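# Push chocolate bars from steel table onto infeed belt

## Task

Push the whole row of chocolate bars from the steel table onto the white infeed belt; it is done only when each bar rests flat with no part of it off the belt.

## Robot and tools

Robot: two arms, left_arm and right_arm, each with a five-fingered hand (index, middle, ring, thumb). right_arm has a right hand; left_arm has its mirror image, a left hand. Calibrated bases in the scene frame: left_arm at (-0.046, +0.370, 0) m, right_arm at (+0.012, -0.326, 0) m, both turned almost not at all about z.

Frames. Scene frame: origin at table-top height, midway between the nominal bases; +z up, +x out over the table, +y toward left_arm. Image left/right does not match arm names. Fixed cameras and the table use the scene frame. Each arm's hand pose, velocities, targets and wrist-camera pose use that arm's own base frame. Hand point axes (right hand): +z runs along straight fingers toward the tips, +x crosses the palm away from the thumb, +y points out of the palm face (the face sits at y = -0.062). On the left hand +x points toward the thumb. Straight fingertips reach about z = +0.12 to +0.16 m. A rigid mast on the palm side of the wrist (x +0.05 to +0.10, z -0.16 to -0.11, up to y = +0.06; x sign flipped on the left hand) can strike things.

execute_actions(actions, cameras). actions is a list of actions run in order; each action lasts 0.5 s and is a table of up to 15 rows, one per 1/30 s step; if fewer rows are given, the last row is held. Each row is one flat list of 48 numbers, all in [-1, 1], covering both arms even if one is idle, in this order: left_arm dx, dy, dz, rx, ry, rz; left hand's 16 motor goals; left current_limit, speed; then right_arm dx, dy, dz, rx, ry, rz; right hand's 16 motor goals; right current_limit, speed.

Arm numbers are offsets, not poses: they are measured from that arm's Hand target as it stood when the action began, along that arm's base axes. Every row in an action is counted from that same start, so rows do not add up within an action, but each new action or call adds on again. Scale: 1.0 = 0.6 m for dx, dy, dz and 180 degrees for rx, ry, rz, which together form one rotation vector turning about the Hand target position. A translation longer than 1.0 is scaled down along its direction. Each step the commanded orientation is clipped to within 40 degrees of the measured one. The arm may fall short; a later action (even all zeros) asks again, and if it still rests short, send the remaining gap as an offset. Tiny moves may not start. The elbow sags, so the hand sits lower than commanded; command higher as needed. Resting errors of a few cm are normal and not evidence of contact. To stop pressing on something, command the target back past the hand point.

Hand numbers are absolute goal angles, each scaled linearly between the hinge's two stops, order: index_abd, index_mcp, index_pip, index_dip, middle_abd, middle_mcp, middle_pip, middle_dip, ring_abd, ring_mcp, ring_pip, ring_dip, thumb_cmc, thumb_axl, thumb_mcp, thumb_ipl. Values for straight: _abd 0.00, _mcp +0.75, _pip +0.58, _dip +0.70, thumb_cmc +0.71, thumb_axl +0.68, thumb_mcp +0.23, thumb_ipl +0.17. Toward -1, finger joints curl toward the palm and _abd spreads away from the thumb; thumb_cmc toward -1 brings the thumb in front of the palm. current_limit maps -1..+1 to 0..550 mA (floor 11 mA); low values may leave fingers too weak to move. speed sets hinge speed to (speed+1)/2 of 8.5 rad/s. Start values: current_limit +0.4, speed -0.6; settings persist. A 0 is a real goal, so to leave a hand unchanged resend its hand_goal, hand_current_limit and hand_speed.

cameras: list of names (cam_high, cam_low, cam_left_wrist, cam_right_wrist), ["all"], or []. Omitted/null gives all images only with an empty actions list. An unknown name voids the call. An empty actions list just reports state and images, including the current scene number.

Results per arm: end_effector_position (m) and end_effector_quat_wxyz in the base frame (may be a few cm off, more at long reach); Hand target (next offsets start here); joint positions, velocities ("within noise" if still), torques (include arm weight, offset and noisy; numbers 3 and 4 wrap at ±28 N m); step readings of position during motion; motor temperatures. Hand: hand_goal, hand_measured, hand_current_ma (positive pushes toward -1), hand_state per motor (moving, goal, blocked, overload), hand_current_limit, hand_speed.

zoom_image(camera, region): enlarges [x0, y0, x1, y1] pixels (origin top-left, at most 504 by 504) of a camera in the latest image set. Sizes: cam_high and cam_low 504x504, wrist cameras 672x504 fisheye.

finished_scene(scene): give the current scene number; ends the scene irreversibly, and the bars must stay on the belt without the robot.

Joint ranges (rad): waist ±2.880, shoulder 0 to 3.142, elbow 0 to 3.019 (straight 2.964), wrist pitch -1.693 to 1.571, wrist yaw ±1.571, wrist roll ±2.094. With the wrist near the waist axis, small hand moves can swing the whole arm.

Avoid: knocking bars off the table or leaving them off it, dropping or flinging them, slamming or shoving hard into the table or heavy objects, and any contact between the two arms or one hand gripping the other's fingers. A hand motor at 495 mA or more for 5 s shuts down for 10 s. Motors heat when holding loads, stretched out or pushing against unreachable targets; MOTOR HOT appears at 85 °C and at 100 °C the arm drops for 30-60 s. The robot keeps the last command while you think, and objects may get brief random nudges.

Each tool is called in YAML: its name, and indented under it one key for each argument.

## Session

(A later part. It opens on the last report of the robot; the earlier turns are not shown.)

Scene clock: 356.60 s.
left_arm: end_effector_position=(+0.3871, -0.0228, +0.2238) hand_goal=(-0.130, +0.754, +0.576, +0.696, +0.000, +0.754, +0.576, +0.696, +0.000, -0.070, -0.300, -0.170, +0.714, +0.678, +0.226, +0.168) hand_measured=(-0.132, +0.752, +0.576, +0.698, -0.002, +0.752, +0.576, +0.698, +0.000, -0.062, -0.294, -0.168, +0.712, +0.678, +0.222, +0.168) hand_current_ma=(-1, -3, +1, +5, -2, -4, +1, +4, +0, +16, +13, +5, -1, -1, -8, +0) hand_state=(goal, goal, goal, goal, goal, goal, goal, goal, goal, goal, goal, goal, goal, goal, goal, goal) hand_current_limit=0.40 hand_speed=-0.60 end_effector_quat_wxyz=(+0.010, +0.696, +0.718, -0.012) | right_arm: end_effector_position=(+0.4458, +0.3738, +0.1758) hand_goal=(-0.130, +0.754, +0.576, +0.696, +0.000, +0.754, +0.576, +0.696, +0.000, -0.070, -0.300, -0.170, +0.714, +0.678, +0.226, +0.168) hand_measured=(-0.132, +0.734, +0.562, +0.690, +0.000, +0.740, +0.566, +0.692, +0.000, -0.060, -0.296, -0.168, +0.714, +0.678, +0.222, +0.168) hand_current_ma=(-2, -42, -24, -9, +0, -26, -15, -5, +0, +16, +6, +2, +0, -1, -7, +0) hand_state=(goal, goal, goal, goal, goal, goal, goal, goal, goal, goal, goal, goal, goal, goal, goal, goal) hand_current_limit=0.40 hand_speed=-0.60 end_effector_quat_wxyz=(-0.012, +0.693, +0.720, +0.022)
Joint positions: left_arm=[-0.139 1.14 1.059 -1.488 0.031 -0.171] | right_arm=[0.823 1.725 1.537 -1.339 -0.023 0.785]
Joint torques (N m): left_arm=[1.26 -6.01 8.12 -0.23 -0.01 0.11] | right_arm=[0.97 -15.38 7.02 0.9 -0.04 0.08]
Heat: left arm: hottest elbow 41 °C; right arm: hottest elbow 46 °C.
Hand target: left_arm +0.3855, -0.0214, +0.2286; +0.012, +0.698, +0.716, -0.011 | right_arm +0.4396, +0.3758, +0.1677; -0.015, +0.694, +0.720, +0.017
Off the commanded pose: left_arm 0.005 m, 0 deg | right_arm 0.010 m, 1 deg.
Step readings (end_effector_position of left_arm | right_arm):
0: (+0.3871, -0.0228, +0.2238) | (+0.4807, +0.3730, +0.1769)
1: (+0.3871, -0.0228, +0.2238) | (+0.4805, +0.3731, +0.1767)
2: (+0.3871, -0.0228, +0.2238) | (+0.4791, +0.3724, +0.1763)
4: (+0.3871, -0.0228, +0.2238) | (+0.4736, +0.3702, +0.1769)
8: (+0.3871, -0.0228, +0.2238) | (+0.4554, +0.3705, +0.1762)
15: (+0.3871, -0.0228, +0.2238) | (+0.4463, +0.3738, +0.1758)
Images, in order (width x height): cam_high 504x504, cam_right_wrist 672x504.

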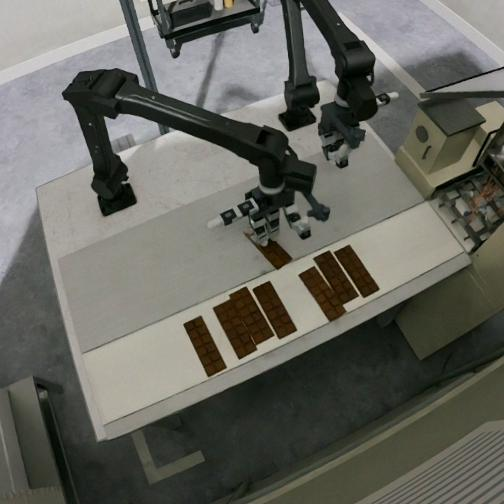

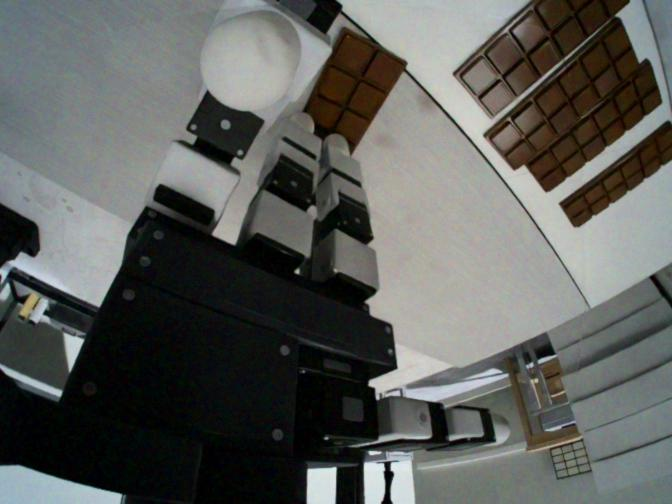

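execute_actions:
  actions:
    - [[0,0,0,0,0,0,-0.13,0.754,0.576,0.696,0,0.754,0.576,0.696,0,-0.07,-0.3,-0.17,0.714,0.678,0.226,0.168,0.4,-0.6,0,0,0.12,0,0,0,-0.13,0.754,0.576,0.696,0,0.754,0.576,0.696,0,-0.07,-0.3,-0.17,0.714,0.678,0.226,0.168,0.4,-0.6]]
    - [[0,0,0,0,0,0,-0.13,0.754,0.576,0.696,0,0.754,0.576,0.696,0,-0.07,-0.3,-0.17,0.714,0.678,0.226,0.168,0.4,-0.6,0.15,0.06,0.03,0,0,0,-0.13,0.754,0.576,0.696,0,0.754,0.576,0.696,0,-0.07,-0.3,-0.17,0.714,0.678,0.226,0.168,0.4,-0.6]]
    - [[0,0,0,0,0,0,-0.13,0.754,0.576,0.696,0,0.754,0.576,0.696,0,-0.07,-0.3,-0.17,0.714,0.678,0.226,0.168,0.4,-0.6,0.15,0.063,0.0,0,0,0.0,-0.13,0.754,0.576,0.696,0,0.754,0.576,0.696,0,-0.07,-0.3,-0.17,0.714,0.678,0.226,0.168,0.4,-0.6]]
  cameras: ["cam_right_wrist","cam_high"]

zoom_image:
  camera: "cam_high"
  region: [230, 190, 370, 330]

zoom_image:
  camera: "cam_right_wrist"
  region: [200, 0, 450, 200]

Scene clock: 363.33 s.
left_arm: end_effector_position=(+0.3871, -0.0228, +0.2238) hand_goal=(-0.130, +0.754, +0.576, +0.696, +0.000, +0.754, +0.576, +0.696, +0.000, -0.070, -0.300, -0.170, +0.714, +0.678, +0.226, +0.168) hand_measured=(-0.132, +0.752, +0.576, +0.698, -0.002, +0.752, +0.576, +0.698, +0.000, -0.062, -0.294, -0.168, +0.712, +0.678, +0.222, +0.168) hand_current_ma=(-1, -3, +1, +5, -2, -4, +1, +4, +0, +16, +13, +5, -1, -1, -8, +0) hand_state=(goal, goal, goal, goal, goal, goal, goal, goal, goal, goal, goal, goal, goal, goal, goal, goal) hand_current_limit=0.40 hand_speed=-0.60 end_effector_quat_wxyz=(+0.010, +0.696, +0.718, -0.012) | right_arm: end_effector_position=(+0.6138, +0.4446, +0.2258) hand_goal=(-0.130, +0.754, +0.576, +0.696, +0.000, +0.754, +0.576, +0.696, +0.000, -0.070, -0.300, -0.170, +0.714, +0.678, +0.226, +0.168) hand_measured=(-0.130, +0.754, +0.574, +0.694, +0.000, +0.754, +0.574, +0.694, +0.000, -0.060, -0.296, -0.168, +0.714, +0.678, +0.222, +0.168) hand_current_ma=(+0, +0, -2, -2, -1, +0, -2, -3, +0, +16, +6, +2, +0, -1, -7, +0) hand_state=(goal, goal, goal, goal, goal, goal, goal, goal, goal, goal, goal, goal, goal, goal, goal, goal) hand_current_limit=0.40 hand_speed=-0.60 end_effector_quat_wxyz=(-0.007, +0.692, +0.721, +0.046)
Joint positions: left_arm=[-0.139 1.14 1.059 -1.488 0.031 -0.171] | right_arm=[0.716 2.229 2.441 -1.693 -0.023 0.676]
Joint torques (N m): left_arm=[1.26 -6.01 8.12 -0.23 -0.01 0.11] | right_arm=[0.26 -23.88 12.56 0.31 0.22 -0.12]
Heat: left arm: hottest elbow 41 °C; right arm: hottest elbow 45 °C.
Hand target: left_arm +0.3855, -0.0214, +0.2286; +0.012, +0.698, +0.716, -0.011 | right_arm +0.6195, +0.4498, +0.2575; -0.015, +0.694, +0.720, +0.017
Off the commanded pose: left_arm 0.005 m, 0 deg | right_arm 0.033 m, 3 deg.
joint sent to its limit (right arm) — joint 4 (wrist pitch), lower limit. The joint targets are off in orientation, not in position.
Step readings (end_effector_position of left_arm | right_arm):
0: (+0.3871, -0.0228, +0.2238) | (+0.4457, +0.3737, +0.1758)
1: (+0.3871, -0.0228, +0.2238) | (+0.4457, +0.3737, +0.1758)
2: (+0.3871, -0.0228, +0.2238) | (+0.4444, +0.3723, +0.1761)
4: (+0.3871, -0.0228, +0.2238) | (+0.4400, +0.3681, +0.1785)
8: (+0.3871, -0.0228, +0.2238) | (+0.4337, +0.3615, +0.1891)
15: (+0.3871, -0.0228, +0.2238) | (+0.4362, +0.3643, +0.2080)
16: (+0.3871, -0.0228, +0.2238) | (+0.4366, +0.3648, +0.2098)
17: (+0.3871, -0.0228, +0.2238) | (+0.4382, +0.3660, +0.2124)
19: (+0.3871, -0.0228, +0.2238) | (+0.4526, +0.3756, +0.2228)
23: (+0.3871, -0.0228, +0.2238) | (+0.4951, +0.4008, +0.2439)
30: (+0.3871, -0.0228, +0.2238) | (+0.5215, +0.4014, +0.2353)
31: (+0.3871, -0.0228, +0.2238) | (+0.5227, +0.4017, +0.2331)
32: (+0.3871, -0.0228, +0.2238) | (+0.5260, +0.4033, +0.2322)
34: (+0.3871, -0.0228, +0.2238) | (+0.5453, +0.4151, +0.2361)
38: (+0.3871, -0.0228, +0.2238) | (+0.5839, +0.4405, +0.2415)
45: (+0.3871, -0.0228, +0.2238) | (+0.6093, +0.4435, +0.2228)
Images, in order (width x height): cam_high 504x504, cam_right_wrist 672x504.

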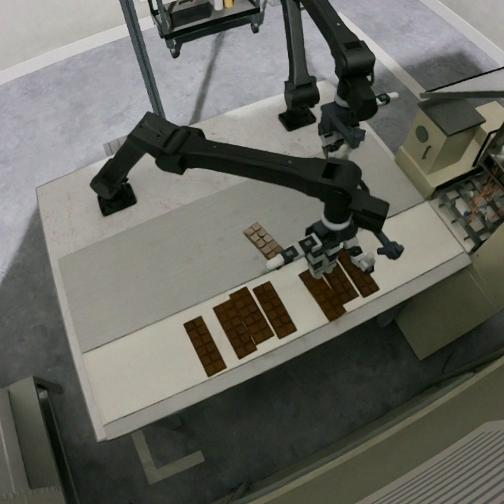

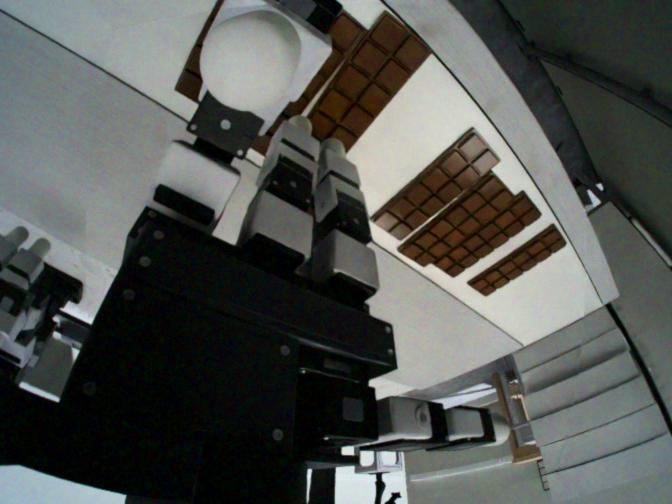

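Scaled by 3.600 from the camera's 504x504 image, which has a finer 720x720 frame.

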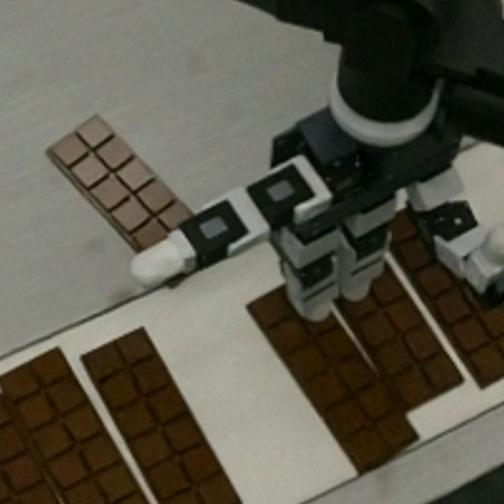

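Scaled by 2.016 from the camera's 672x504 image, which has a finer 960x720 frame.

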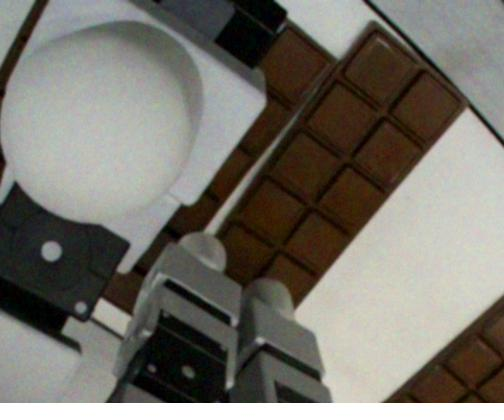

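execute_actions:
  actions:
    - [[0,0,0,0,0,0,-0.13,0.754,0.576,0.696,0,0.754,0.576,0.696,0,-0.07,-0.3,-0.17,0.714,0.678,0.226,0.168,0.4,-0.6,0,-0.015,-0.08,0,0,0,-0.13,0.754,0.576,0.696,0,0.754,0.576,0.696,0,-0.07,-0.3,-0.17,0.714,0.678,0.226,0.168,0.4,-0.6]]
  cameras: ["cam_right_wrist","cam_high"]

zoom_image:
  camera: "cam_high"
  region: [230, 190, 370, 330]

zoom_image:
  camera: "cam_right_wrist"
  region: [200, 0, 450, 200]

Scene clock: 365.13 s.
left_arm: end_effector_position=(+0.3871, -0.0228, +0.2238) hand_goal=(-0.130, +0.754, +0.576, +0.696, +0.000, +0.754, +0.576, +0.696, +0.000, -0.070, -0.300, -0.170, +0.714, +0.678, +0.226, +0.168) hand_measured=(-0.132, +0.752, +0.576, +0.698, -0.002, +0.752, +0.576, +0.698, +0.000, -0.062, -0.294, -0.168, +0.712, +0.678, +0.222, +0.168) hand_current_ma=(-1, -3, +1, +5, -2, -4, +1, +4, +0, +16, +13, +5, -1, -1, -8, +0) hand_state=(goal, goal, goal, goal, goal, goal, goal, goal, goal, goal, goal, goal, goal, goal, goal, goal) hand_current_limit=0.40 hand_speed=-0.60 end_effector_quat_wxyz=(+0.010, +0.696, +0.718, -0.012) | right_arm: end_effector_position=(+0.6161, +0.4458, +0.2029) hand_goal=(-0.130, +0.754, +0.576, +0.696, +0.000, +0.754, +0.576, +0.696, +0.000, -0.070, -0.300, -0.170, +0.714, +0.678, +0.226, +0.168) hand_measured=(-0.130, +0.754, +0.574, +0.694, +0.000, +0.754, +0.574, +0.694, +0.000, -0.060, -0.296, -0.168, +0.714, +0.678, +0.222, +0.168) hand_current_ma=(+0, +0, -2, -2, -1, +0, -2, -3, +0, +16, +6, +2, +0, -1, -7, +0) hand_state=(goal, goal, goal, goal, goal, goal, goal, goal, goal, goal, goal, goal, goal, goal, goal, goal) hand_current_limit=0.40 hand_speed=-0.60 end_effector_quat_wxyz=(-0.012, +0.692, +0.721, +0.031)
Joint positions: left_arm=[-0.139 1.14 1.059 -1.488 0.031 -0.171] | right_arm=[0.714 2.259 2.441 -1.693 -0.029 0.674]
Joint torques (N m): left_arm=[1.26 -6.01 8.12 -0.23 -0.01 0.11] | right_arm=[-0.44 -23.47 9.1 0.27 0.09 -0.13]
Heat: left arm: hottest elbow 42 °C; right arm: hottest elbow 45 °C.
Hand target: left_arm +0.3855, -0.0214, +0.2286; +0.012, +0.698, +0.716, -0.011 | right_arm +0.6195, +0.4408, +0.2097; -0.015, +0.694, +0.720, +0.017
Off the commanded pose: left_arm 0.005 m, 0 deg | right_arm 0.009 m, 2 deg.
joint sent to its limit (right arm) — joint 4 (wrist pitch), lower limit. The joint targets still meet the commanded pose.
Step readings (end_effector_position of left_arm | right_arm):
0: (+0.3871, -0.0228, +0.2238) | (+0.6138, +0.4446, +0.2258)
1: (+0.3871, -0.0228, +0.2238) | (+0.6138, +0.4446, +0.2258)
2: (+0.3871, -0.0228, +0.2238) | (+0.6137, +0.4447, +0.2257)
4: (+0.3871, -0.0228, +0.2238) | (+0.6136, +0.4451, +0.2247)
8: (+0.3871, -0.0228, +0.2238) | (+0.6143, +0.4452, +0.2190)
15: (+0.3871, -0.0228, +0.2238) | (+0.6160, +0.4457, +0.2046)
Images, in order (width x height): cam_high 504x504, cam_right_wrist 672x504.

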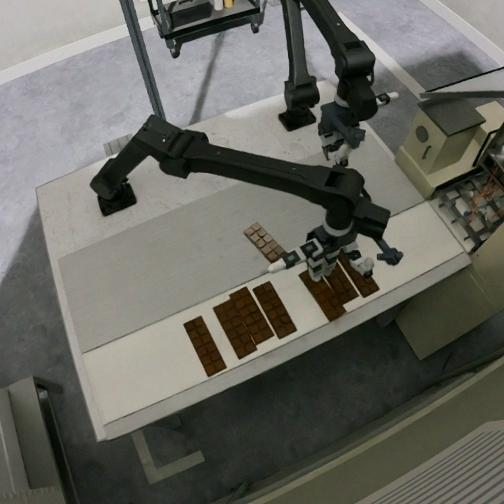

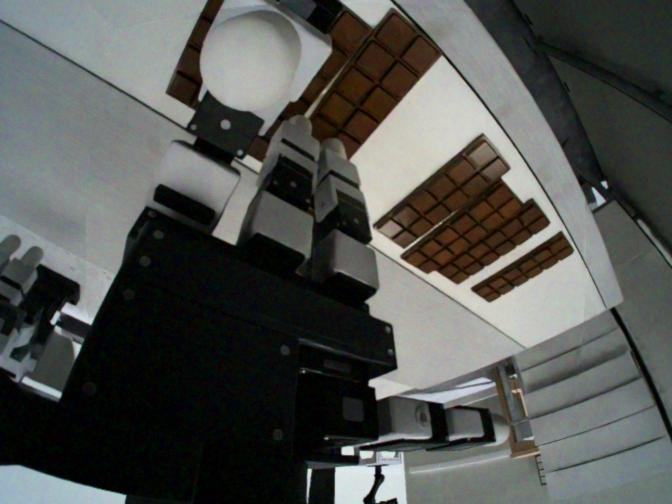

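Scaled by 3.600 from the camera's 504x504 image, which has a finer 720x720 frame.

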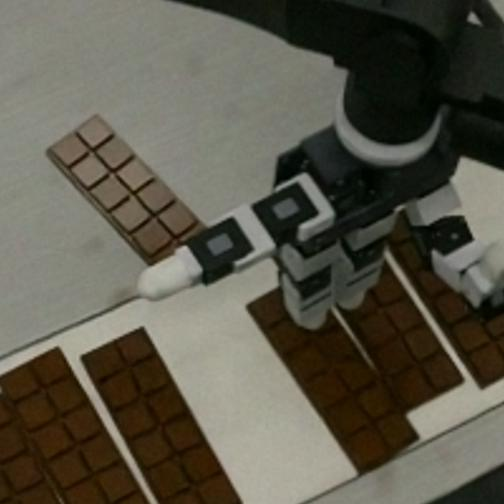

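Scaled by 2.016 from the camera's 672x504 image, which has a finer 960x720 frame.

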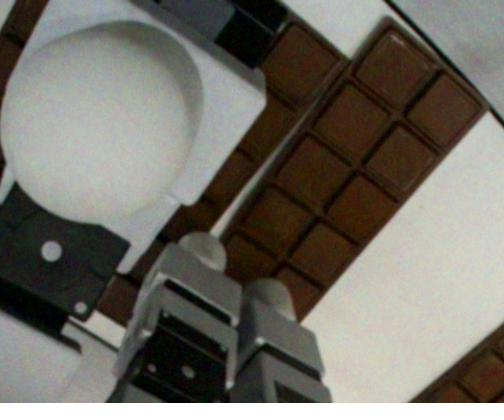

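execute_actions:
  actions:
    - [[0,0,0,0,0,0,-0.13,0.754,0.576,0.696,0,0.754,0.576,0.696,0,-0.07,-0.3,-0.17,0.714,0.678,0.226,0.168,0.4,-0.6,0,-0.027,-0.02,0,0,0,-0.13,0.754,0.576,0.696,0,0.754,0.576,0.696,0,-0.07,-0.3,-0.17,0.714,0.678,0.226,0.168,0.4,-0.6]]
  cameras: ["cam_right_wrist","cam_high"]

zoom_image:
  camera: "cam_high"
  region: [230, 190, 370, 330]

zoom_image:
  camera: "cam_right_wrist"
  region: [200, 0, 450, 200]

Scene clock: 366.53 s.
left_arm: end_effector_position=(+0.3871, -0.0228, +0.2238) hand_goal=(-0.130, +0.754, +0.576, +0.696, +0.000, +0.754, +0.576, +0.696, +0.000, -0.070, -0.300, -0.170, +0.714, +0.678, +0.226, +0.168) hand_measured=(-0.132, +0.752, +0.576, +0.698, -0.002, +0.752, +0.576, +0.698, +0.000, -0.062, -0.294, -0.168, +0.712, +0.678, +0.222, +0.168) hand_current_ma=(-1, -3, +1, +5, -2, -4, +1, +4, +0, +16, +13, +5, -1, -1, -8, +0) hand_state=(goal, goal, goal, goal, goal, goal, goal, goal, goal, goal, goal, goal, goal, goal, goal, goal) hand_current_limit=0.40 hand_speed=-0.60 end_effector_quat_wxyz=(+0.010, +0.696, +0.718, -0.012) | right_arm: end_effector_position=(+0.6181, +0.4290, +0.1831) hand_goal=(-0.130, +0.754, +0.576, +0.696, +0.000, +0.754, +0.576, +0.696, +0.000, -0.070, -0.300, -0.170, +0.714, +0.678, +0.226, +0.168) hand_measured=(-0.130, +0.754, +0.574, +0.694, -0.004, +0.754, +0.576, +0.694, +0.000, -0.060, -0.296, -0.168, +0.714, +0.678, +0.222, +0.168) hand_current_ma=(+0, +0, -2, -2, -3, +0, -1, -1, +0, +16, +6, +2, +0, -1, -7, +0) hand_state=(goal, goal, goal, goal, goal, goal, goal, goal, goal, goal, goal, goal, goal, goal, goal, goal) hand_current_limit=0.40 hand_speed=-0.60 end_effector_quat_wxyz=(-0.017, +0.695, +0.719, +0.009)
Joint positions: left_arm=[-0.139 1.14 1.059 -1.488 0.031 -0.171] | right_arm=[0.692 2.257 2.394 -1.693 -0.035 0.66]
Joint torques (N m): left_arm=[1.26 -6.01 8.12 -0.23 -0.01 0.11] | right_arm=[-0.26 -24.64 8.4 0.4 0.23 -0.14]
Heat: left arm: hottest elbow 42 °C; right arm: hottest elbow 45 °C.
Hand target: left_arm +0.3855, -0.0214, +0.2286; +0.012, +0.698, +0.716, -0.011 | right_arm +0.6195, +0.4245, +0.1976; -0.015, +0.694, +0.720, +0.017
Off the commanded pose: left_arm 0.005 m, 0 deg | right_arm 0.015 m, 1 deg.
Step readings (end_effector_position of left_arm | right_arm):
0: (+0.3871, -0.0228, +0.2238) | (+0.6161, +0.4458, +0.2029)
1: (+0.3871, -0.0228, +0.2238) | (+0.6163, +0.4456, +0.2029)
2: (+0.3871, -0.0228, +0.2238) | (+0.6163, +0.4451, +0.2021)
4: (+0.3871, -0.0228, +0.2238) | (+0.6156, +0.4433, +0.1979)
8: (+0.3871, -0.0228, +0.2238) | (+0.6153, +0.4357, +0.1861)
15: (+0.3871, -0.0228, +0.2238) | (+0.6171, +0.4307, +0.1836)
Images, in order (width x height): cam_high 504x504, cam_right_wrist 672x504.

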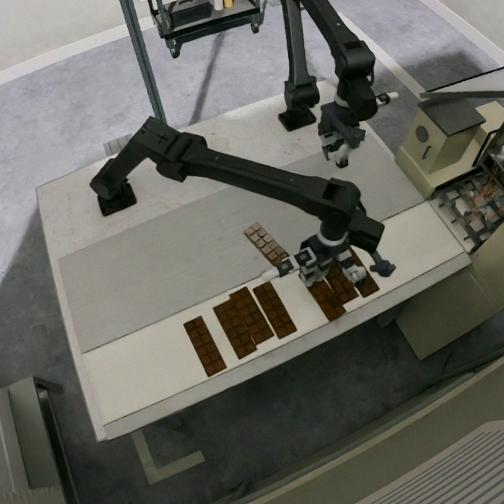

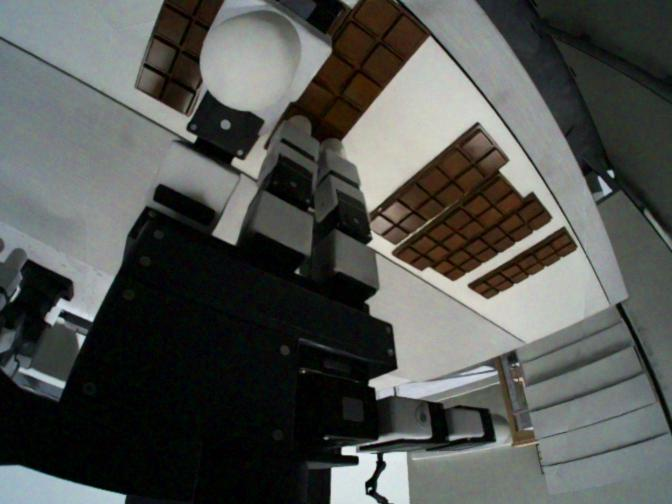

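Scaled by 3.600 from the camera's 504x504 image, which has a finer 720x720 frame.

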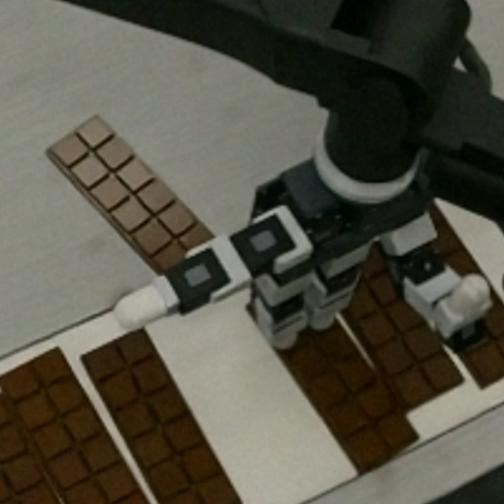

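Scaled by 2.016 from the camera's 672x504 image, which has a finer 960x720 frame.

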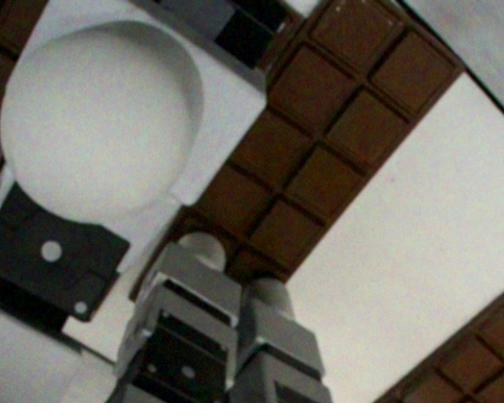

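execute_actions:
  actions:
    - [[0,0,0,0,0,0,-0.13,0.754,0.576,0.696,0,0.754,0.576,0.696,0,-0.07,-0.3,-0.17,0.714,0.678,0.226,0.168,0.4,-0.6,0,0.03,0.03,0,0,0,-0.13,0.754,0.576,0.696,0,0.754,0.576,0.696,0,-0.07,-0.3,-0.17,0.714,0.678,0.226,0.168,0.4,-0.6]]
  cameras: ["cam_right_wrist"]

zoom_image:
  camera: "cam_right_wrist"
  region: [200, 0, 450, 200]

Scene clock: 368.20 s.
left_arm: end_effector_position=(+0.3871, -0.0228, +0.2238) hand_goal=(-0.130, +0.754, +0.576, +0.696, +0.000, +0.754, +0.576, +0.696, +0.000, -0.070, -0.300, -0.170, +0.714, +0.678, +0.226, +0.168) hand_measured=(-0.132, +0.752, +0.576, +0.698, -0.002, +0.752, +0.576, +0.698, +0.000, -0.062, -0.294, -0.168, +0.712, +0.678, +0.222, +0.168) hand_current_ma=(-1, -3, +1, +5, -2, -4, +1, +4, +0, +16, +13, +5, -1, -1, -8, +0) hand_state=(goal, goal, goal, goal, goal, goal, goal, goal, goal, goal, goal, goal, goal, goal, goal, goal) hand_current_limit=0.40 hand_speed=-0.60 end_effector_quat_wxyz=(+0.010, +0.696, +0.718, -0.012) | right_arm: end_effector_position=(+0.6169, +0.4316, +0.1844) hand_goal=(-0.130, +0.754, +0.576, +0.696, +0.000, +0.754, +0.576, +0.696, +0.000, -0.070, -0.300, -0.170, +0.714, +0.678, +0.226, +0.168) hand_measured=(-0.130, +0.754, +0.574, +0.694, +0.000, +0.752, +0.576, +0.694, +0.000, -0.060, -0.296, -0.168, +0.714, +0.678, +0.222, +0.168) hand_current_ma=(+0, +0, -2, -2, +1, -2, -1, -1, +0, +16, +6, +2, +0, -1, -7, +0) hand_state=(goal, goal, goal, goal, goal, goal, goal, goal, goal, goal, goal, goal, goal, goal, goal, goal) hand_current_limit=0.40 hand_speed=-0.60 end_effector_quat_wxyz=(-0.014, +0.693, +0.720, +0.010)
Joint positions: left_arm=[-0.139 1.14 1.059 -1.488 0.031 -0.171] | right_arm=[0.697 2.257 2.396 -1.693 -0.03 0.659]
Joint torques (N m): left_arm=[1.26 -6.01 8.12 -0.23 -0.01 0.11] | right_arm=[0.91 -23.82 12.72 0.16 0.18 0.03]
Heat: left arm: hottest elbow 42 °C; right arm: hottest elbow 45 °C.
Hand target: left_arm +0.3855, -0.0214, +0.2286; +0.012, +0.698, +0.716, -0.011 | right_arm +0.6196, +0.4424, +0.2156; -0.015, +0.694, +0.720, +0.017
Off the commanded pose: left_arm 0.005 m, 0 deg | right_arm 0.033 m, 1 deg.
joint sent to its limit (right arm) — joint 4 (wrist pitch), lower limit. The joint targets still meet the commanded pose.
Step readings (end_effector_position of left_arm | right_arm):
0: (+0.3871, -0.0228, +0.2238) | (+0.6181, +0.4290, +0.1831)
1: (+0.3871, -0.0228, +0.2238) | (+0.6181, +0.4290, +0.1831)
2: (+0.3871, -0.0228, +0.2238) | (+0.6182, +0.4289, +0.1831)
4: (+0.3871, -0.0228, +0.2238) | (+0.6182, +0.4289, +0.1831)
8: (+0.3871, -0.0228, +0.2238) | (+0.6176, +0.4298, +0.1833)
15: (+0.3871, -0.0228, +0.2238) | (+0.6172, +0.4308, +0.1839)
Images, in order (width x height): cam_right_wrist 672x504.

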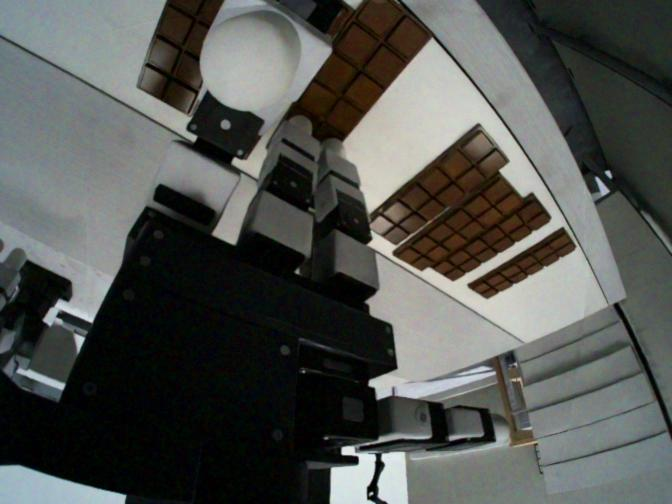

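Scaled by 2.016 from the camera's 672x504 image, which has a finer 960x720 frame.

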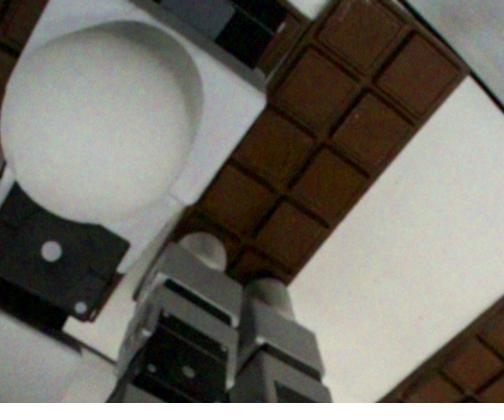

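execute_actions:
  actions:
    - [[0,0,0,0,0,0,-0.13,0.754,0.576,0.696,0,0.754,0.576,0.696,0,-0.07,-0.3,-0.17,0.714,0.678,0.226,0.168,0.4,-0.6,0,0.012,0.01,0,0,0,-0.13,0.754,0.576,0.696,0,0.754,0.576,0.696,0,-0.07,-0.3,-0.17,0.714,0.678,0.226,0.168,0.4,-0.6]]
  cameras: ["cam_right_wrist"]

zoom_image:
  camera: "cam_right_wrist"
  region: [200, 0, 450, 200]

Scene clock: 369.33 s.
left_arm: end_effector_position=(+0.3871, -0.0228, +0.2238) hand_goal=(-0.130, +0.754, +0.576, +0.696, +0.000, +0.754, +0.576, +0.696, +0.000, -0.070, -0.300, -0.170, +0.714, +0.678, +0.226, +0.168) hand_measured=(-0.132, +0.752, +0.576, +0.698, -0.002, +0.752, +0.576, +0.698, +0.000, -0.062, -0.294, -0.168, +0.712, +0.678, +0.222, +0.168) hand_current_ma=(-1, -3, +1, +5, -2, -4, +1, +4, +0, +16, +13, +5, -1, -1, -8, +0) hand_state=(goal, goal, goal, goal, goal, goal, goal, goal, goal, goal, goal, goal, goal, goal, goal, goal) hand_current_limit=0.40 hand_speed=-0.60 end_effector_quat_wxyz=(+0.010, +0.696, +0.718, -0.012) | right_arm: end_effector_position=(+0.6163, +0.4406, +0.1958) hand_goal=(-0.130, +0.754, +0.576, +0.696, +0.000, +0.754, +0.576, +0.696, +0.000, -0.070, -0.300, -0.170, +0.714, +0.678, +0.226, +0.168) hand_measured=(-0.130, +0.754, +0.574, +0.694, +0.000, +0.752, +0.576, +0.694, +0.000, -0.060, -0.296, -0.168, +0.714, +0.678, +0.222, +0.168) hand_current_ma=(+0, +0, -2, -2, +1, -2, -1, -1, +0, +16, +6, +2, +0, -1, -7, +0) hand_state=(goal, goal, goal, goal, goal, goal, goal, goal, goal, goal, goal, goal, goal, goal, goal, goal) hand_current_limit=0.40 hand_speed=-0.60 end_effector_quat_wxyz=(-0.013, +0.691, +0.723, +0.023)
Joint positions: left_arm=[-0.139 1.14 1.059 -1.488 0.031 -0.171] | right_arm=[0.707 2.257 2.422 -1.693 -0.029 0.663]
Joint torques (N m): left_arm=[1.26 -6.01 8.13 -0.23 -0.01 0.11] | right_arm=[0.79 -23.3 12.7 0.21 0.26 0.08]
Heat: left arm: hottest elbow 42 °C; right arm: hottest elbow 45 °C.
Hand target: left_arm +0.3855, -0.0214, +0.2286; +0.012, +0.698, +0.716, -0.011 | right_arm +0.6196, +0.4497, +0.2217; -0.015, +0.694, +0.720, +0.017
Off the commanded pose: left_arm 0.005 m, 0 deg | right_arm 0.028 m, 1 deg.
joint sent to its limit (right arm) — joint 4 (wrist pitch), lower limit. The joint targets are off in orientation, not in position.
Step readings (end_effector_position of left_arm | right_arm):
0: (+0.3871, -0.0228, +0.2238) | (+0.6168, +0.4319, +0.1844)
1: (+0.3871, -0.0228, +0.2238) | (+0.6168, +0.4319, +0.1846)
2: (+0.3871, -0.0228, +0.2238) | (+0.6168, +0.4323, +0.1851)
4: (+0.3871, -0.0228, +0.2238) | (+0.6172, +0.4329, +0.1867)
8: (+0.3871, -0.0228, +0.2238) | (+0.6175, +0.4368, +0.1926)
15: (+0.3871, -0.0228, +0.2238) | (+0.6170, +0.4396, +0.1958)
Images, in order (width x height): cam_right_wrist 672x504.

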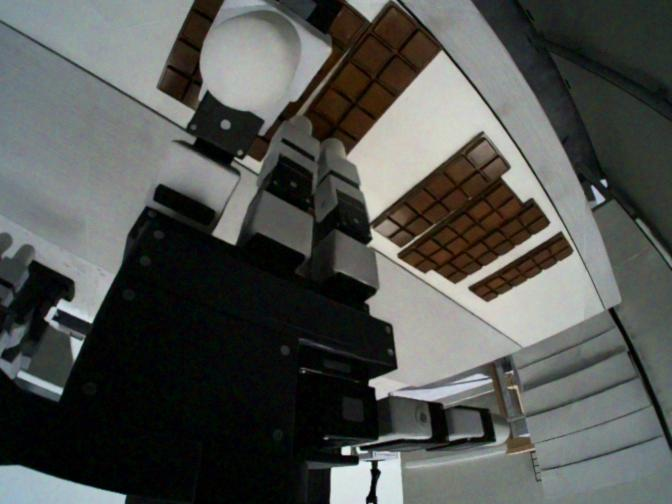

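Scaled by 2.016 from the camera's 672x504 image, which has a finer 960x720 frame.

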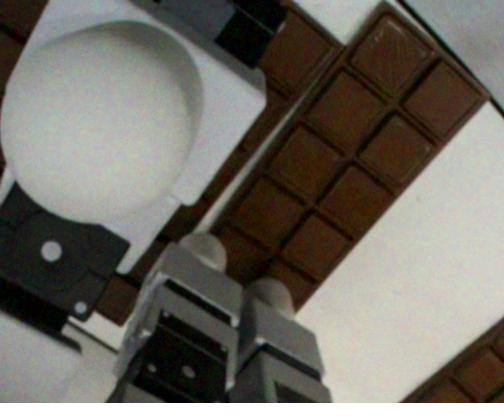

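execute_actions:
  actions:
    - [[0,0,0,0,0,0,-0.13,0.754,0.576,0.696,0,0.754,0.576,0.696,0,-0.07,-0.3,-0.17,0.714,0.678,0.226,0.168,0.4,-0.6,0,-0.031,-0.04,0,0,0,-0.13,0.754,0.576,0.696,0,0.754,0.576,0.696,0,-0.07,-0.3,-0.17,0.714,0.678,0.226,0.168,0.4,-0.6]]
    - [[0,0,0,0,0,0,-0.13,0.754,0.576,0.696,0,0.754,0.576,0.696,0,-0.07,-0.3,-0.17,0.714,0.678,0.226,0.168,0.4,-0.6,0,0,-0.016,0,0,0,-0.13,0.754,0.576,0.696,0,0.754,0.576,0.696,0,-0.07,-0.3,-0.17,0.714,0.678,0.226,0.168,0.4,-0.6]]
  cameras: ["cam_right_wrist"]

zoom_image:
  camera: "cam_right_wrist"
  region: [200, 0, 450, 200]

Scene clock: 371.30 s.
left_arm: end_effector_position=(+0.3871, -0.0228, +0.2238) hand_goal=(-0.130, +0.754, +0.576, +0.696, +0.000, +0.754, +0.576, +0.696, +0.000, -0.070, -0.300, -0.170, +0.714, +0.678, +0.226, +0.168) hand_measured=(-0.132, +0.752, +0.576, +0.698, -0.002, +0.752, +0.576, +0.698, +0.000, -0.062, -0.294, -0.168, +0.712, +0.678, +0.222, +0.168) hand_current_ma=(-1, -3, +1, +5, -2, -4, +1, +4, +0, +16, +13, +5, -1, -1, -8, +0) hand_state=(goal, goal, goal, goal, goal, goal, goal, goal, goal, goal, goal, goal, goal, goal, goal, goal) hand_current_limit=0.40 hand_speed=-0.60 end_effector_quat_wxyz=(+0.010, +0.696, +0.718, -0.012) | right_arm: end_effector_position=(+0.6139, +0.4346, +0.1832) hand_goal=(-0.130, +0.754, +0.576, +0.696, +0.000, +0.754, +0.576, +0.696, +0.000, -0.070, -0.300, -0.170, +0.714, +0.678, +0.226, +0.168) hand_measured=(-0.130, +0.754, +0.574, +0.694, -0.002, +0.750, +0.574, +0.694, +0.000, -0.060, -0.296, -0.168, +0.714, +0.678, +0.222, +0.168) hand_current_ma=(+0, +0, -2, -2, -1, -4, -1, -1, +0, +16, +6, +2, +0, -1, -7, +0) hand_state=(goal, goal, goal, goal, goal, goal, goal, goal, goal, goal, goal, goal, goal, goal, goal, goal) hand_current_limit=0.40 hand_speed=-0.60 end_effector_quat_wxyz=(-0.015, +0.693, +0.721, +0.009)
Joint positions: left_arm=[-0.139 1.14 1.059 -1.488 0.031 -0.171] | right_arm=[0.703 2.257 2.394 -1.693 -0.032 0.663]
Joint torques (N m): left_arm=[1.26 -5.95 8.12 -0.23 -0.01 0.11] | right_arm=[-0.21 -23.3 8.29 0.91 0.11 -0.08]
Heat: left arm: hottest elbow 42 °C; right arm: hottest elbow 45 °C.
Hand target: left_arm +0.3855, -0.0214, +0.2286; +0.012, +0.698, +0.716, -0.011 | right_arm +0.6195, +0.4312, +0.1881; -0.015, +0.694, +0.720, +0.017
Off the commanded pose: left_arm 0.005 m, 0 deg | right_arm 0.008 m, 1 deg.
Step readings (end_effector_position of left_arm | right_arm):
0: (+0.3871, -0.0228, +0.2238) | (+0.6163, +0.4406, +0.1958)
1: (+0.3871, -0.0228, +0.2238) | (+0.6163, +0.4406, +0.1958)
2: (+0.3871, -0.0228, +0.2238) | (+0.6163, +0.4406, +0.1958)
4: (+0.3871, -0.0228, +0.2238) | (+0.6163, +0.4406, +0.1958)
8: (+0.3871, -0.0228, +0.2238) | (+0.6163, +0.4405, +0.1957)
15: (+0.3871, -0.0228, +0.2238) | (+0.6178, +0.4385, +0.1956)
16: (+0.3871, -0.0228, +0.2238) | (+0.6179, +0.4381, +0.1953)
17: (+0.3871, -0.0228, +0.2238) | (+0.6176, +0.4376, +0.1941)
19: (+0.3871, -0.0228, +0.2238) | (+0.6166, +0.4366, +0.1908)
23: (+0.3871, -0.0228, +0.2238) | (+0.6139, +0.4346, +0.1832)
30: (+0.3871, -0.0228, +0.2238) | (+0.6139, +0.4346, +0.1832)
Images, in order (width x height): cam_right_wrist 672x504.

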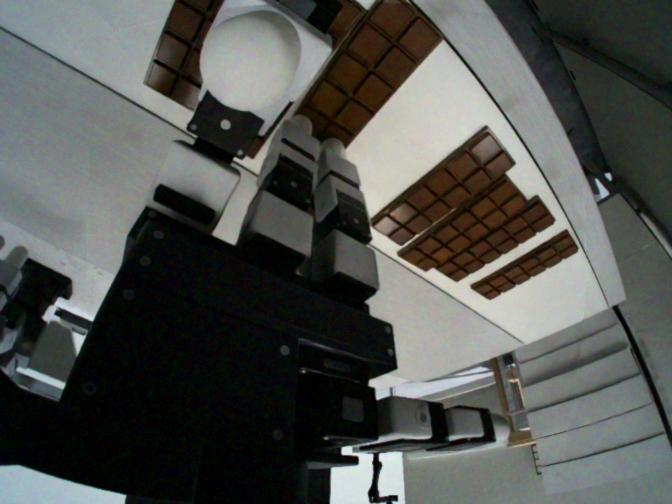

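Scaled by 2.016 from the camera's 672x504 image, which has a finer 960x720 frame.

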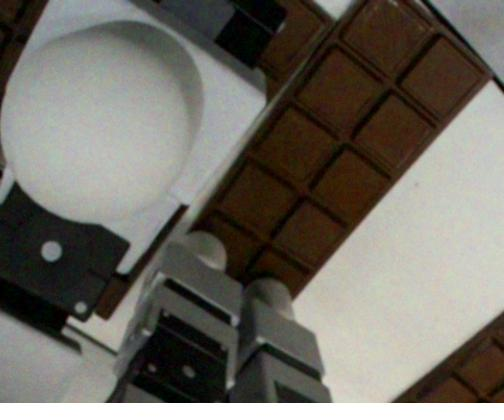

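execute_actions:
  actions:
    - [[0,0,0,0,0,0,-0.13,0.754,0.576,0.696,0,0.754,0.576,0.696,0,-0.07,-0.3,-0.17,0.714,0.678,0.226,0.168,0.4,-0.6,0,0,-0.022,0,0,0,-0.13,0.754,0.576,0.696,0,0.754,0.576,0.696,0,-0.07,-0.3,-0.17,0.714,0.678,0.226,0.168,0.4,-0.6]]
    - [[0,0,0,0,0,0,-0.13,0.754,0.576,0.696,0,0.754,0.576,0.696,0,-0.07,-0.3,-0.17,0.714,0.678,0.226,0.168,0.4,-0.6,-0.048,0,0,0,0,0,-0.13,0.754,0.576,0.696,0,0.754,0.576,0.696,0,-0.07,-0.3,-0.17,0.714,0.678,0.226,0.168,0.4,-0.6]]
  cameras: ["cam_right_wrist","cam_high"]

zoom_image:
  camera: "cam_right_wrist"
  region: [200, 0, 450, 200]

zoom_image:
  camera: "cam_high"
  region: [230, 190, 370, 330]

Scene clock: 373.53 s.
left_arm: end_effector_position=(+0.3871, -0.0228, +0.2238) hand_goal=(-0.130, +0.754, +0.576, +0.696, +0.000, +0.754, +0.576, +0.696, +0.000, -0.070, -0.300, -0.170, +0.714, +0.678, +0.226, +0.168) hand_measured=(-0.132, +0.752, +0.576, +0.698, -0.002, +0.752, +0.576, +0.698, +0.000, -0.062, -0.294, -0.168, +0.712, +0.678, +0.222, +0.168) hand_current_ma=(-1, -3, +1, +5, -2, -4, +1, +4, +0, +16, +13, +5, -1, -1, -8, +0) hand_state=(goal, goal, goal, goal, goal, goal, goal, goal, goal, goal, goal, goal, goal, goal, goal, goal) hand_current_limit=0.40 hand_speed=-0.60 end_effector_quat_wxyz=(+0.010, +0.696, +0.718, -0.012) | right_arm: end_effector_position=(+0.5974, +0.4256, +0.1817) hand_goal=(-0.130, +0.754, +0.576, +0.696, +0.000, +0.754, +0.576, +0.696, +0.000, -0.070, -0.300, -0.170, +0.714, +0.678, +0.226, +0.168) hand_measured=(-0.130, +0.754, +0.574, +0.694, -0.012, +0.732, +0.562, +0.690, +0.000, -0.060, -0.296, -0.168, +0.714, +0.678, +0.222, +0.168) hand_current_ma=(+0, +0, -2, -2, -15, -47, -25, -9, +0, +16, +6, +2, +0, -1, -7, +0) hand_state=(goal, goal, goal, goal, goal, blocked, goal, goal, goal, goal, goal, goal, goal, goal, goal, goal) hand_current_limit=0.40 hand_speed=-0.60 end_effector_quat_wxyz=(-0.014, +0.695, +0.719, +0.021)
Joint positions: left_arm=[-0.139 1.14 1.059 -1.488 0.031 -0.171] | right_arm=[0.709 2.154 2.206 -1.583 -0.032 0.675]
Joint torques (N m): left_arm=[1.26 -6.01 8.12 -0.21 -0.01 0.11] | right_arm=[1.32 -22.01 7.27 0.8 0.14 0.05]
Heat: left arm: hottest elbow 42 °C; right arm: hottest elbow 45 °C.
Hand target: left_arm +0.3855, -0.0214, +0.2286; +0.012, +0.698, +0.716, -0.011 | right_arm +0.5908, +0.4310, +0.1750; -0.015, +0.694, +0.720, +0.017
Off the commanded pose: left_arm 0.005 m, 0 deg | right_arm 0.011 m, 1 deg.
Step readings (end_effector_position of left_arm | right_arm):
0: (+0.3871, -0.0228, +0.2238) | (+0.6139, +0.4346, +0.1832)
1: (+0.3871, -0.0228, +0.2238) | (+0.6138, +0.4345, +0.1829)
2: (+0.3871, -0.0228, +0.2238) | (+0.6139, +0.4346, +0.1816)
4: (+0.3871, -0.0228, +0.2238) | (+0.6140, +0.4346, +0.1818)
8: (+0.3871, -0.0228, +0.2238) | (+0.6137, +0.4344, +0.1820)
15: (+0.3871, -0.0228, +0.2238) | (+0.6138, +0.4345, +0.1819)
16: (+0.3871, -0.0228, +0.2238) | (+0.6137, +0.4344, +0.1815)
17: (+0.3871, -0.0228, +0.2238) | (+0.6130, +0.4339, +0.1811)
19: (+0.3871, -0.0228, +0.2238) | (+0.6085, +0.4303, +0.1819)
23: (+0.3871, -0.0228, +0.2238) | (+0.5998, +0.4273, +0.1815)
30: (+0.3871, -0.0228, +0.2238) | (+0.5974, +0.4258, +0.1814)
Images, in order (width x height): cam_high 504x504, cam_right_wrist 672x504.

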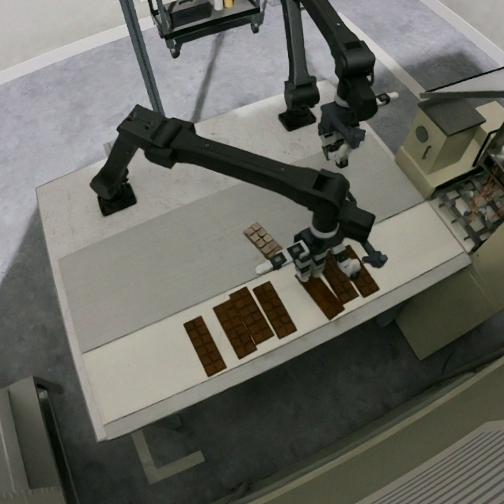

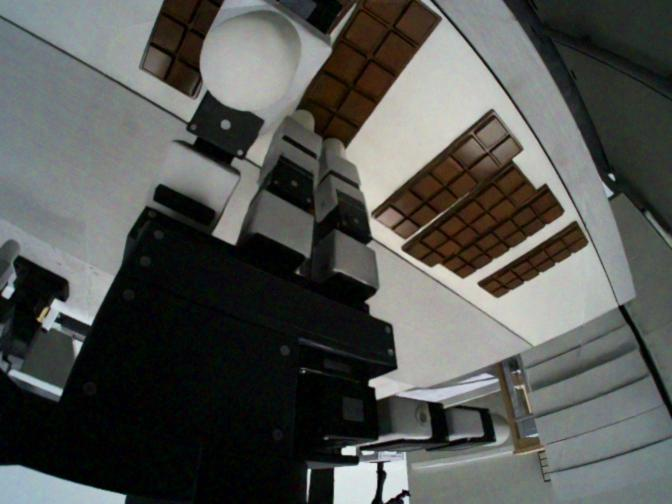

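Scaled by 2.016 from the camera's 672x504 image, which has a finer 960x720 frame.

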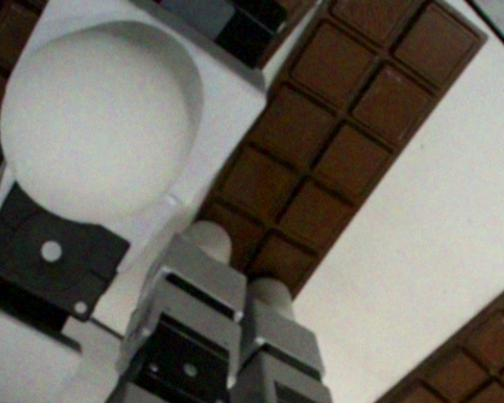

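Scaled by 3.600 from the camera's 504x504 image, which has a finer 720x720 frame.

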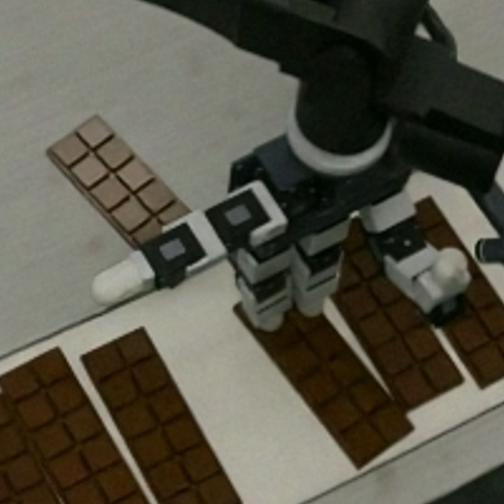

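execute_actions:
  actions:
    - [[0,0,0,0,0,0,-0.13,0.754,0.576,0.696,0,0.754,0.576,0.696,0,-0.07,-0.3,-0.17,0.714,0.678,0.226,0.168,0.4,-0.6,0,0,-0.016,0,0,0,-0.13,0.754,0.576,0.696,0,0.754,0.576,0.696,0,-0.07,-0.3,-0.17,0.714,0.678,0.226,0.168,0.4,-0.6]]
    - [[0,0,0,0,0,0,-0.13,0.754,0.576,0.696,0,0.754,0.576,0.696,0,-0.07,-0.3,-0.17,0.714,0.678,0.226,0.168,0.4,-0.6,-0.032,0.018,0,0,0,0,-0.13,0.754,0.576,0.696,0,0.754,0.576,0.696,0,-0.07,-0.3,-0.17,0.714,0.678,0.226,0.168,0.4,-0.6]]
  cameras: ["cam_right_wrist","cam_high"]

zoom_image:
  camera: "cam_right_wrist"
  region: [200, 0, 450, 200]

zoom_image:
  camera: "cam_high"
  region: [230, 190, 370, 330]

Scene clock: 376.20 s.
left_arm: end_effector_position=(+0.3871, -0.0228, +0.2238) hand_goal=(-0.130, +0.754, +0.576, +0.696, +0.000, +0.754, +0.576, +0.696, +0.000, -0.070, -0.300, -0.170, +0.714, +0.678, +0.226, +0.168) hand_measured=(-0.132, +0.752, +0.576, +0.698, -0.002, +0.752, +0.576, +0.698, +0.000, -0.062, -0.294, -0.168, +0.712, +0.678, +0.222, +0.168) hand_current_ma=(-1, -3, +1, +5, -2, -4, +1, +4, +0, +16, +13, +5, -1, -1, -8, +0) hand_state=(goal, goal, goal, goal, goal, goal, goal, goal, goal, goal, goal, goal, goal, goal, goal, goal) hand_current_limit=0.40 hand_speed=-0.60 end_effector_quat_wxyz=(+0.010, +0.696, +0.718, -0.012) | right_arm: end_effector_position=(+0.5814, +0.4332, +0.1818) hand_goal=(-0.130, +0.754, +0.576, +0.696, +0.000, +0.754, +0.576, +0.696, +0.000, -0.070, -0.300, -0.170, +0.714, +0.678, +0.226, +0.168) hand_measured=(-0.124, +0.746, +0.572, +0.694, +0.000, +0.720, +0.552, +0.684, +0.000, -0.060, -0.296, -0.168, +0.714, +0.678, +0.222, +0.168) hand_current_ma=(+6, -12, -5, -2, +0, -82, -47, -19, +0, +16, +6, +2, +0, -1, -7, +0) hand_state=(goal, goal, goal, goal, goal, blocked, blocked, goal, goal, goal, goal, goal, goal, goal, goal, goal) hand_current_limit=0.40 hand_speed=-0.60 end_effector_quat_wxyz=(-0.008, +0.696, +0.717, +0.028)
Joint positions: left_arm=[-0.139 1.14 1.059 -1.488 0.031 -0.171] | right_arm=[0.736 2.117 2.14 -1.54 -0.02 0.706]
Joint torques (N m): left_arm=[1.26 -6.01 8.13 -0.23 -0.01 0.11] | right_arm=[1.61 -20.72 7.01 0.88 -0.31 0.08]
Heat: left arm: hottest elbow 42 °C; right arm: hottest elbow 45 °C.
Hand target: left_arm +0.3855, -0.0214, +0.2286; +0.012, +0.698, +0.716, -0.011 | right_arm +0.5715, +0.4418, +0.1653; -0.015, +0.694, +0.720, +0.017
Off the commanded pose: left_arm 0.005 m, 0 deg | right_arm 0.021 m, 1 deg.
Step readings (end_effector_position of left_arm | right_arm):
0: (+0.3871, -0.0228, +0.2238) | (+0.5974, +0.4256, +0.1815)
1: (+0.3871, -0.0228, +0.2238) | (+0.5974, +0.4256, +0.1815)
2: (+0.3871, -0.0228, +0.2238) | (+0.5974, +0.4256, +0.1812)
4: (+0.3871, -0.0228, +0.2238) | (+0.5971, +0.4254, +0.1813)
8: (+0.3871, -0.0228, +0.2238) | (+0.5966, +0.4253, +0.1813)
15: (+0.3871, -0.0228, +0.2238) | (+0.5963, +0.4253, +0.1814)
16: (+0.3871, -0.0228, +0.2238) | (+0.5963, +0.4252, +0.1815)
17: (+0.3871, -0.0228, +0.2238) | (+0.5956, +0.4255, +0.1812)
19: (+0.3871, -0.0228, +0.2238) | (+0.5938, +0.4254, +0.1817)
23: (+0.3871, -0.0228, +0.2238) | (+0.5876, +0.4285, +0.1819)
30: (+0.3871, -0.0228, +0.2238) | (+0.5815, +0.4334, +0.1818)
Images, in order (width x height): cam_high 504x504, cam_right_wrist 672x504.

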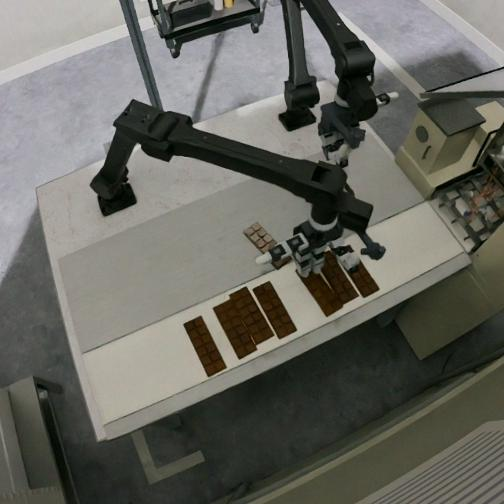

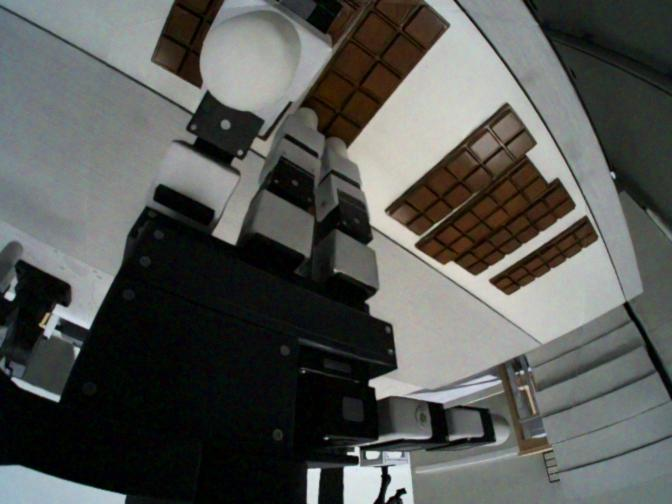

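Scaled by 2.016 from the camera's 672x504 image, which has a finer 960x720 frame.

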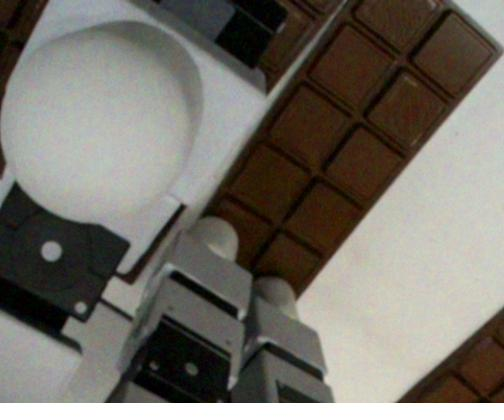

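Scaled by 3.600 from the camera's 504x504 image, which has a finer 720x720 frame.

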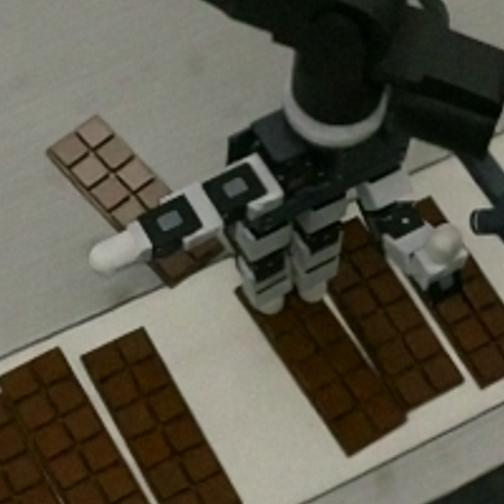

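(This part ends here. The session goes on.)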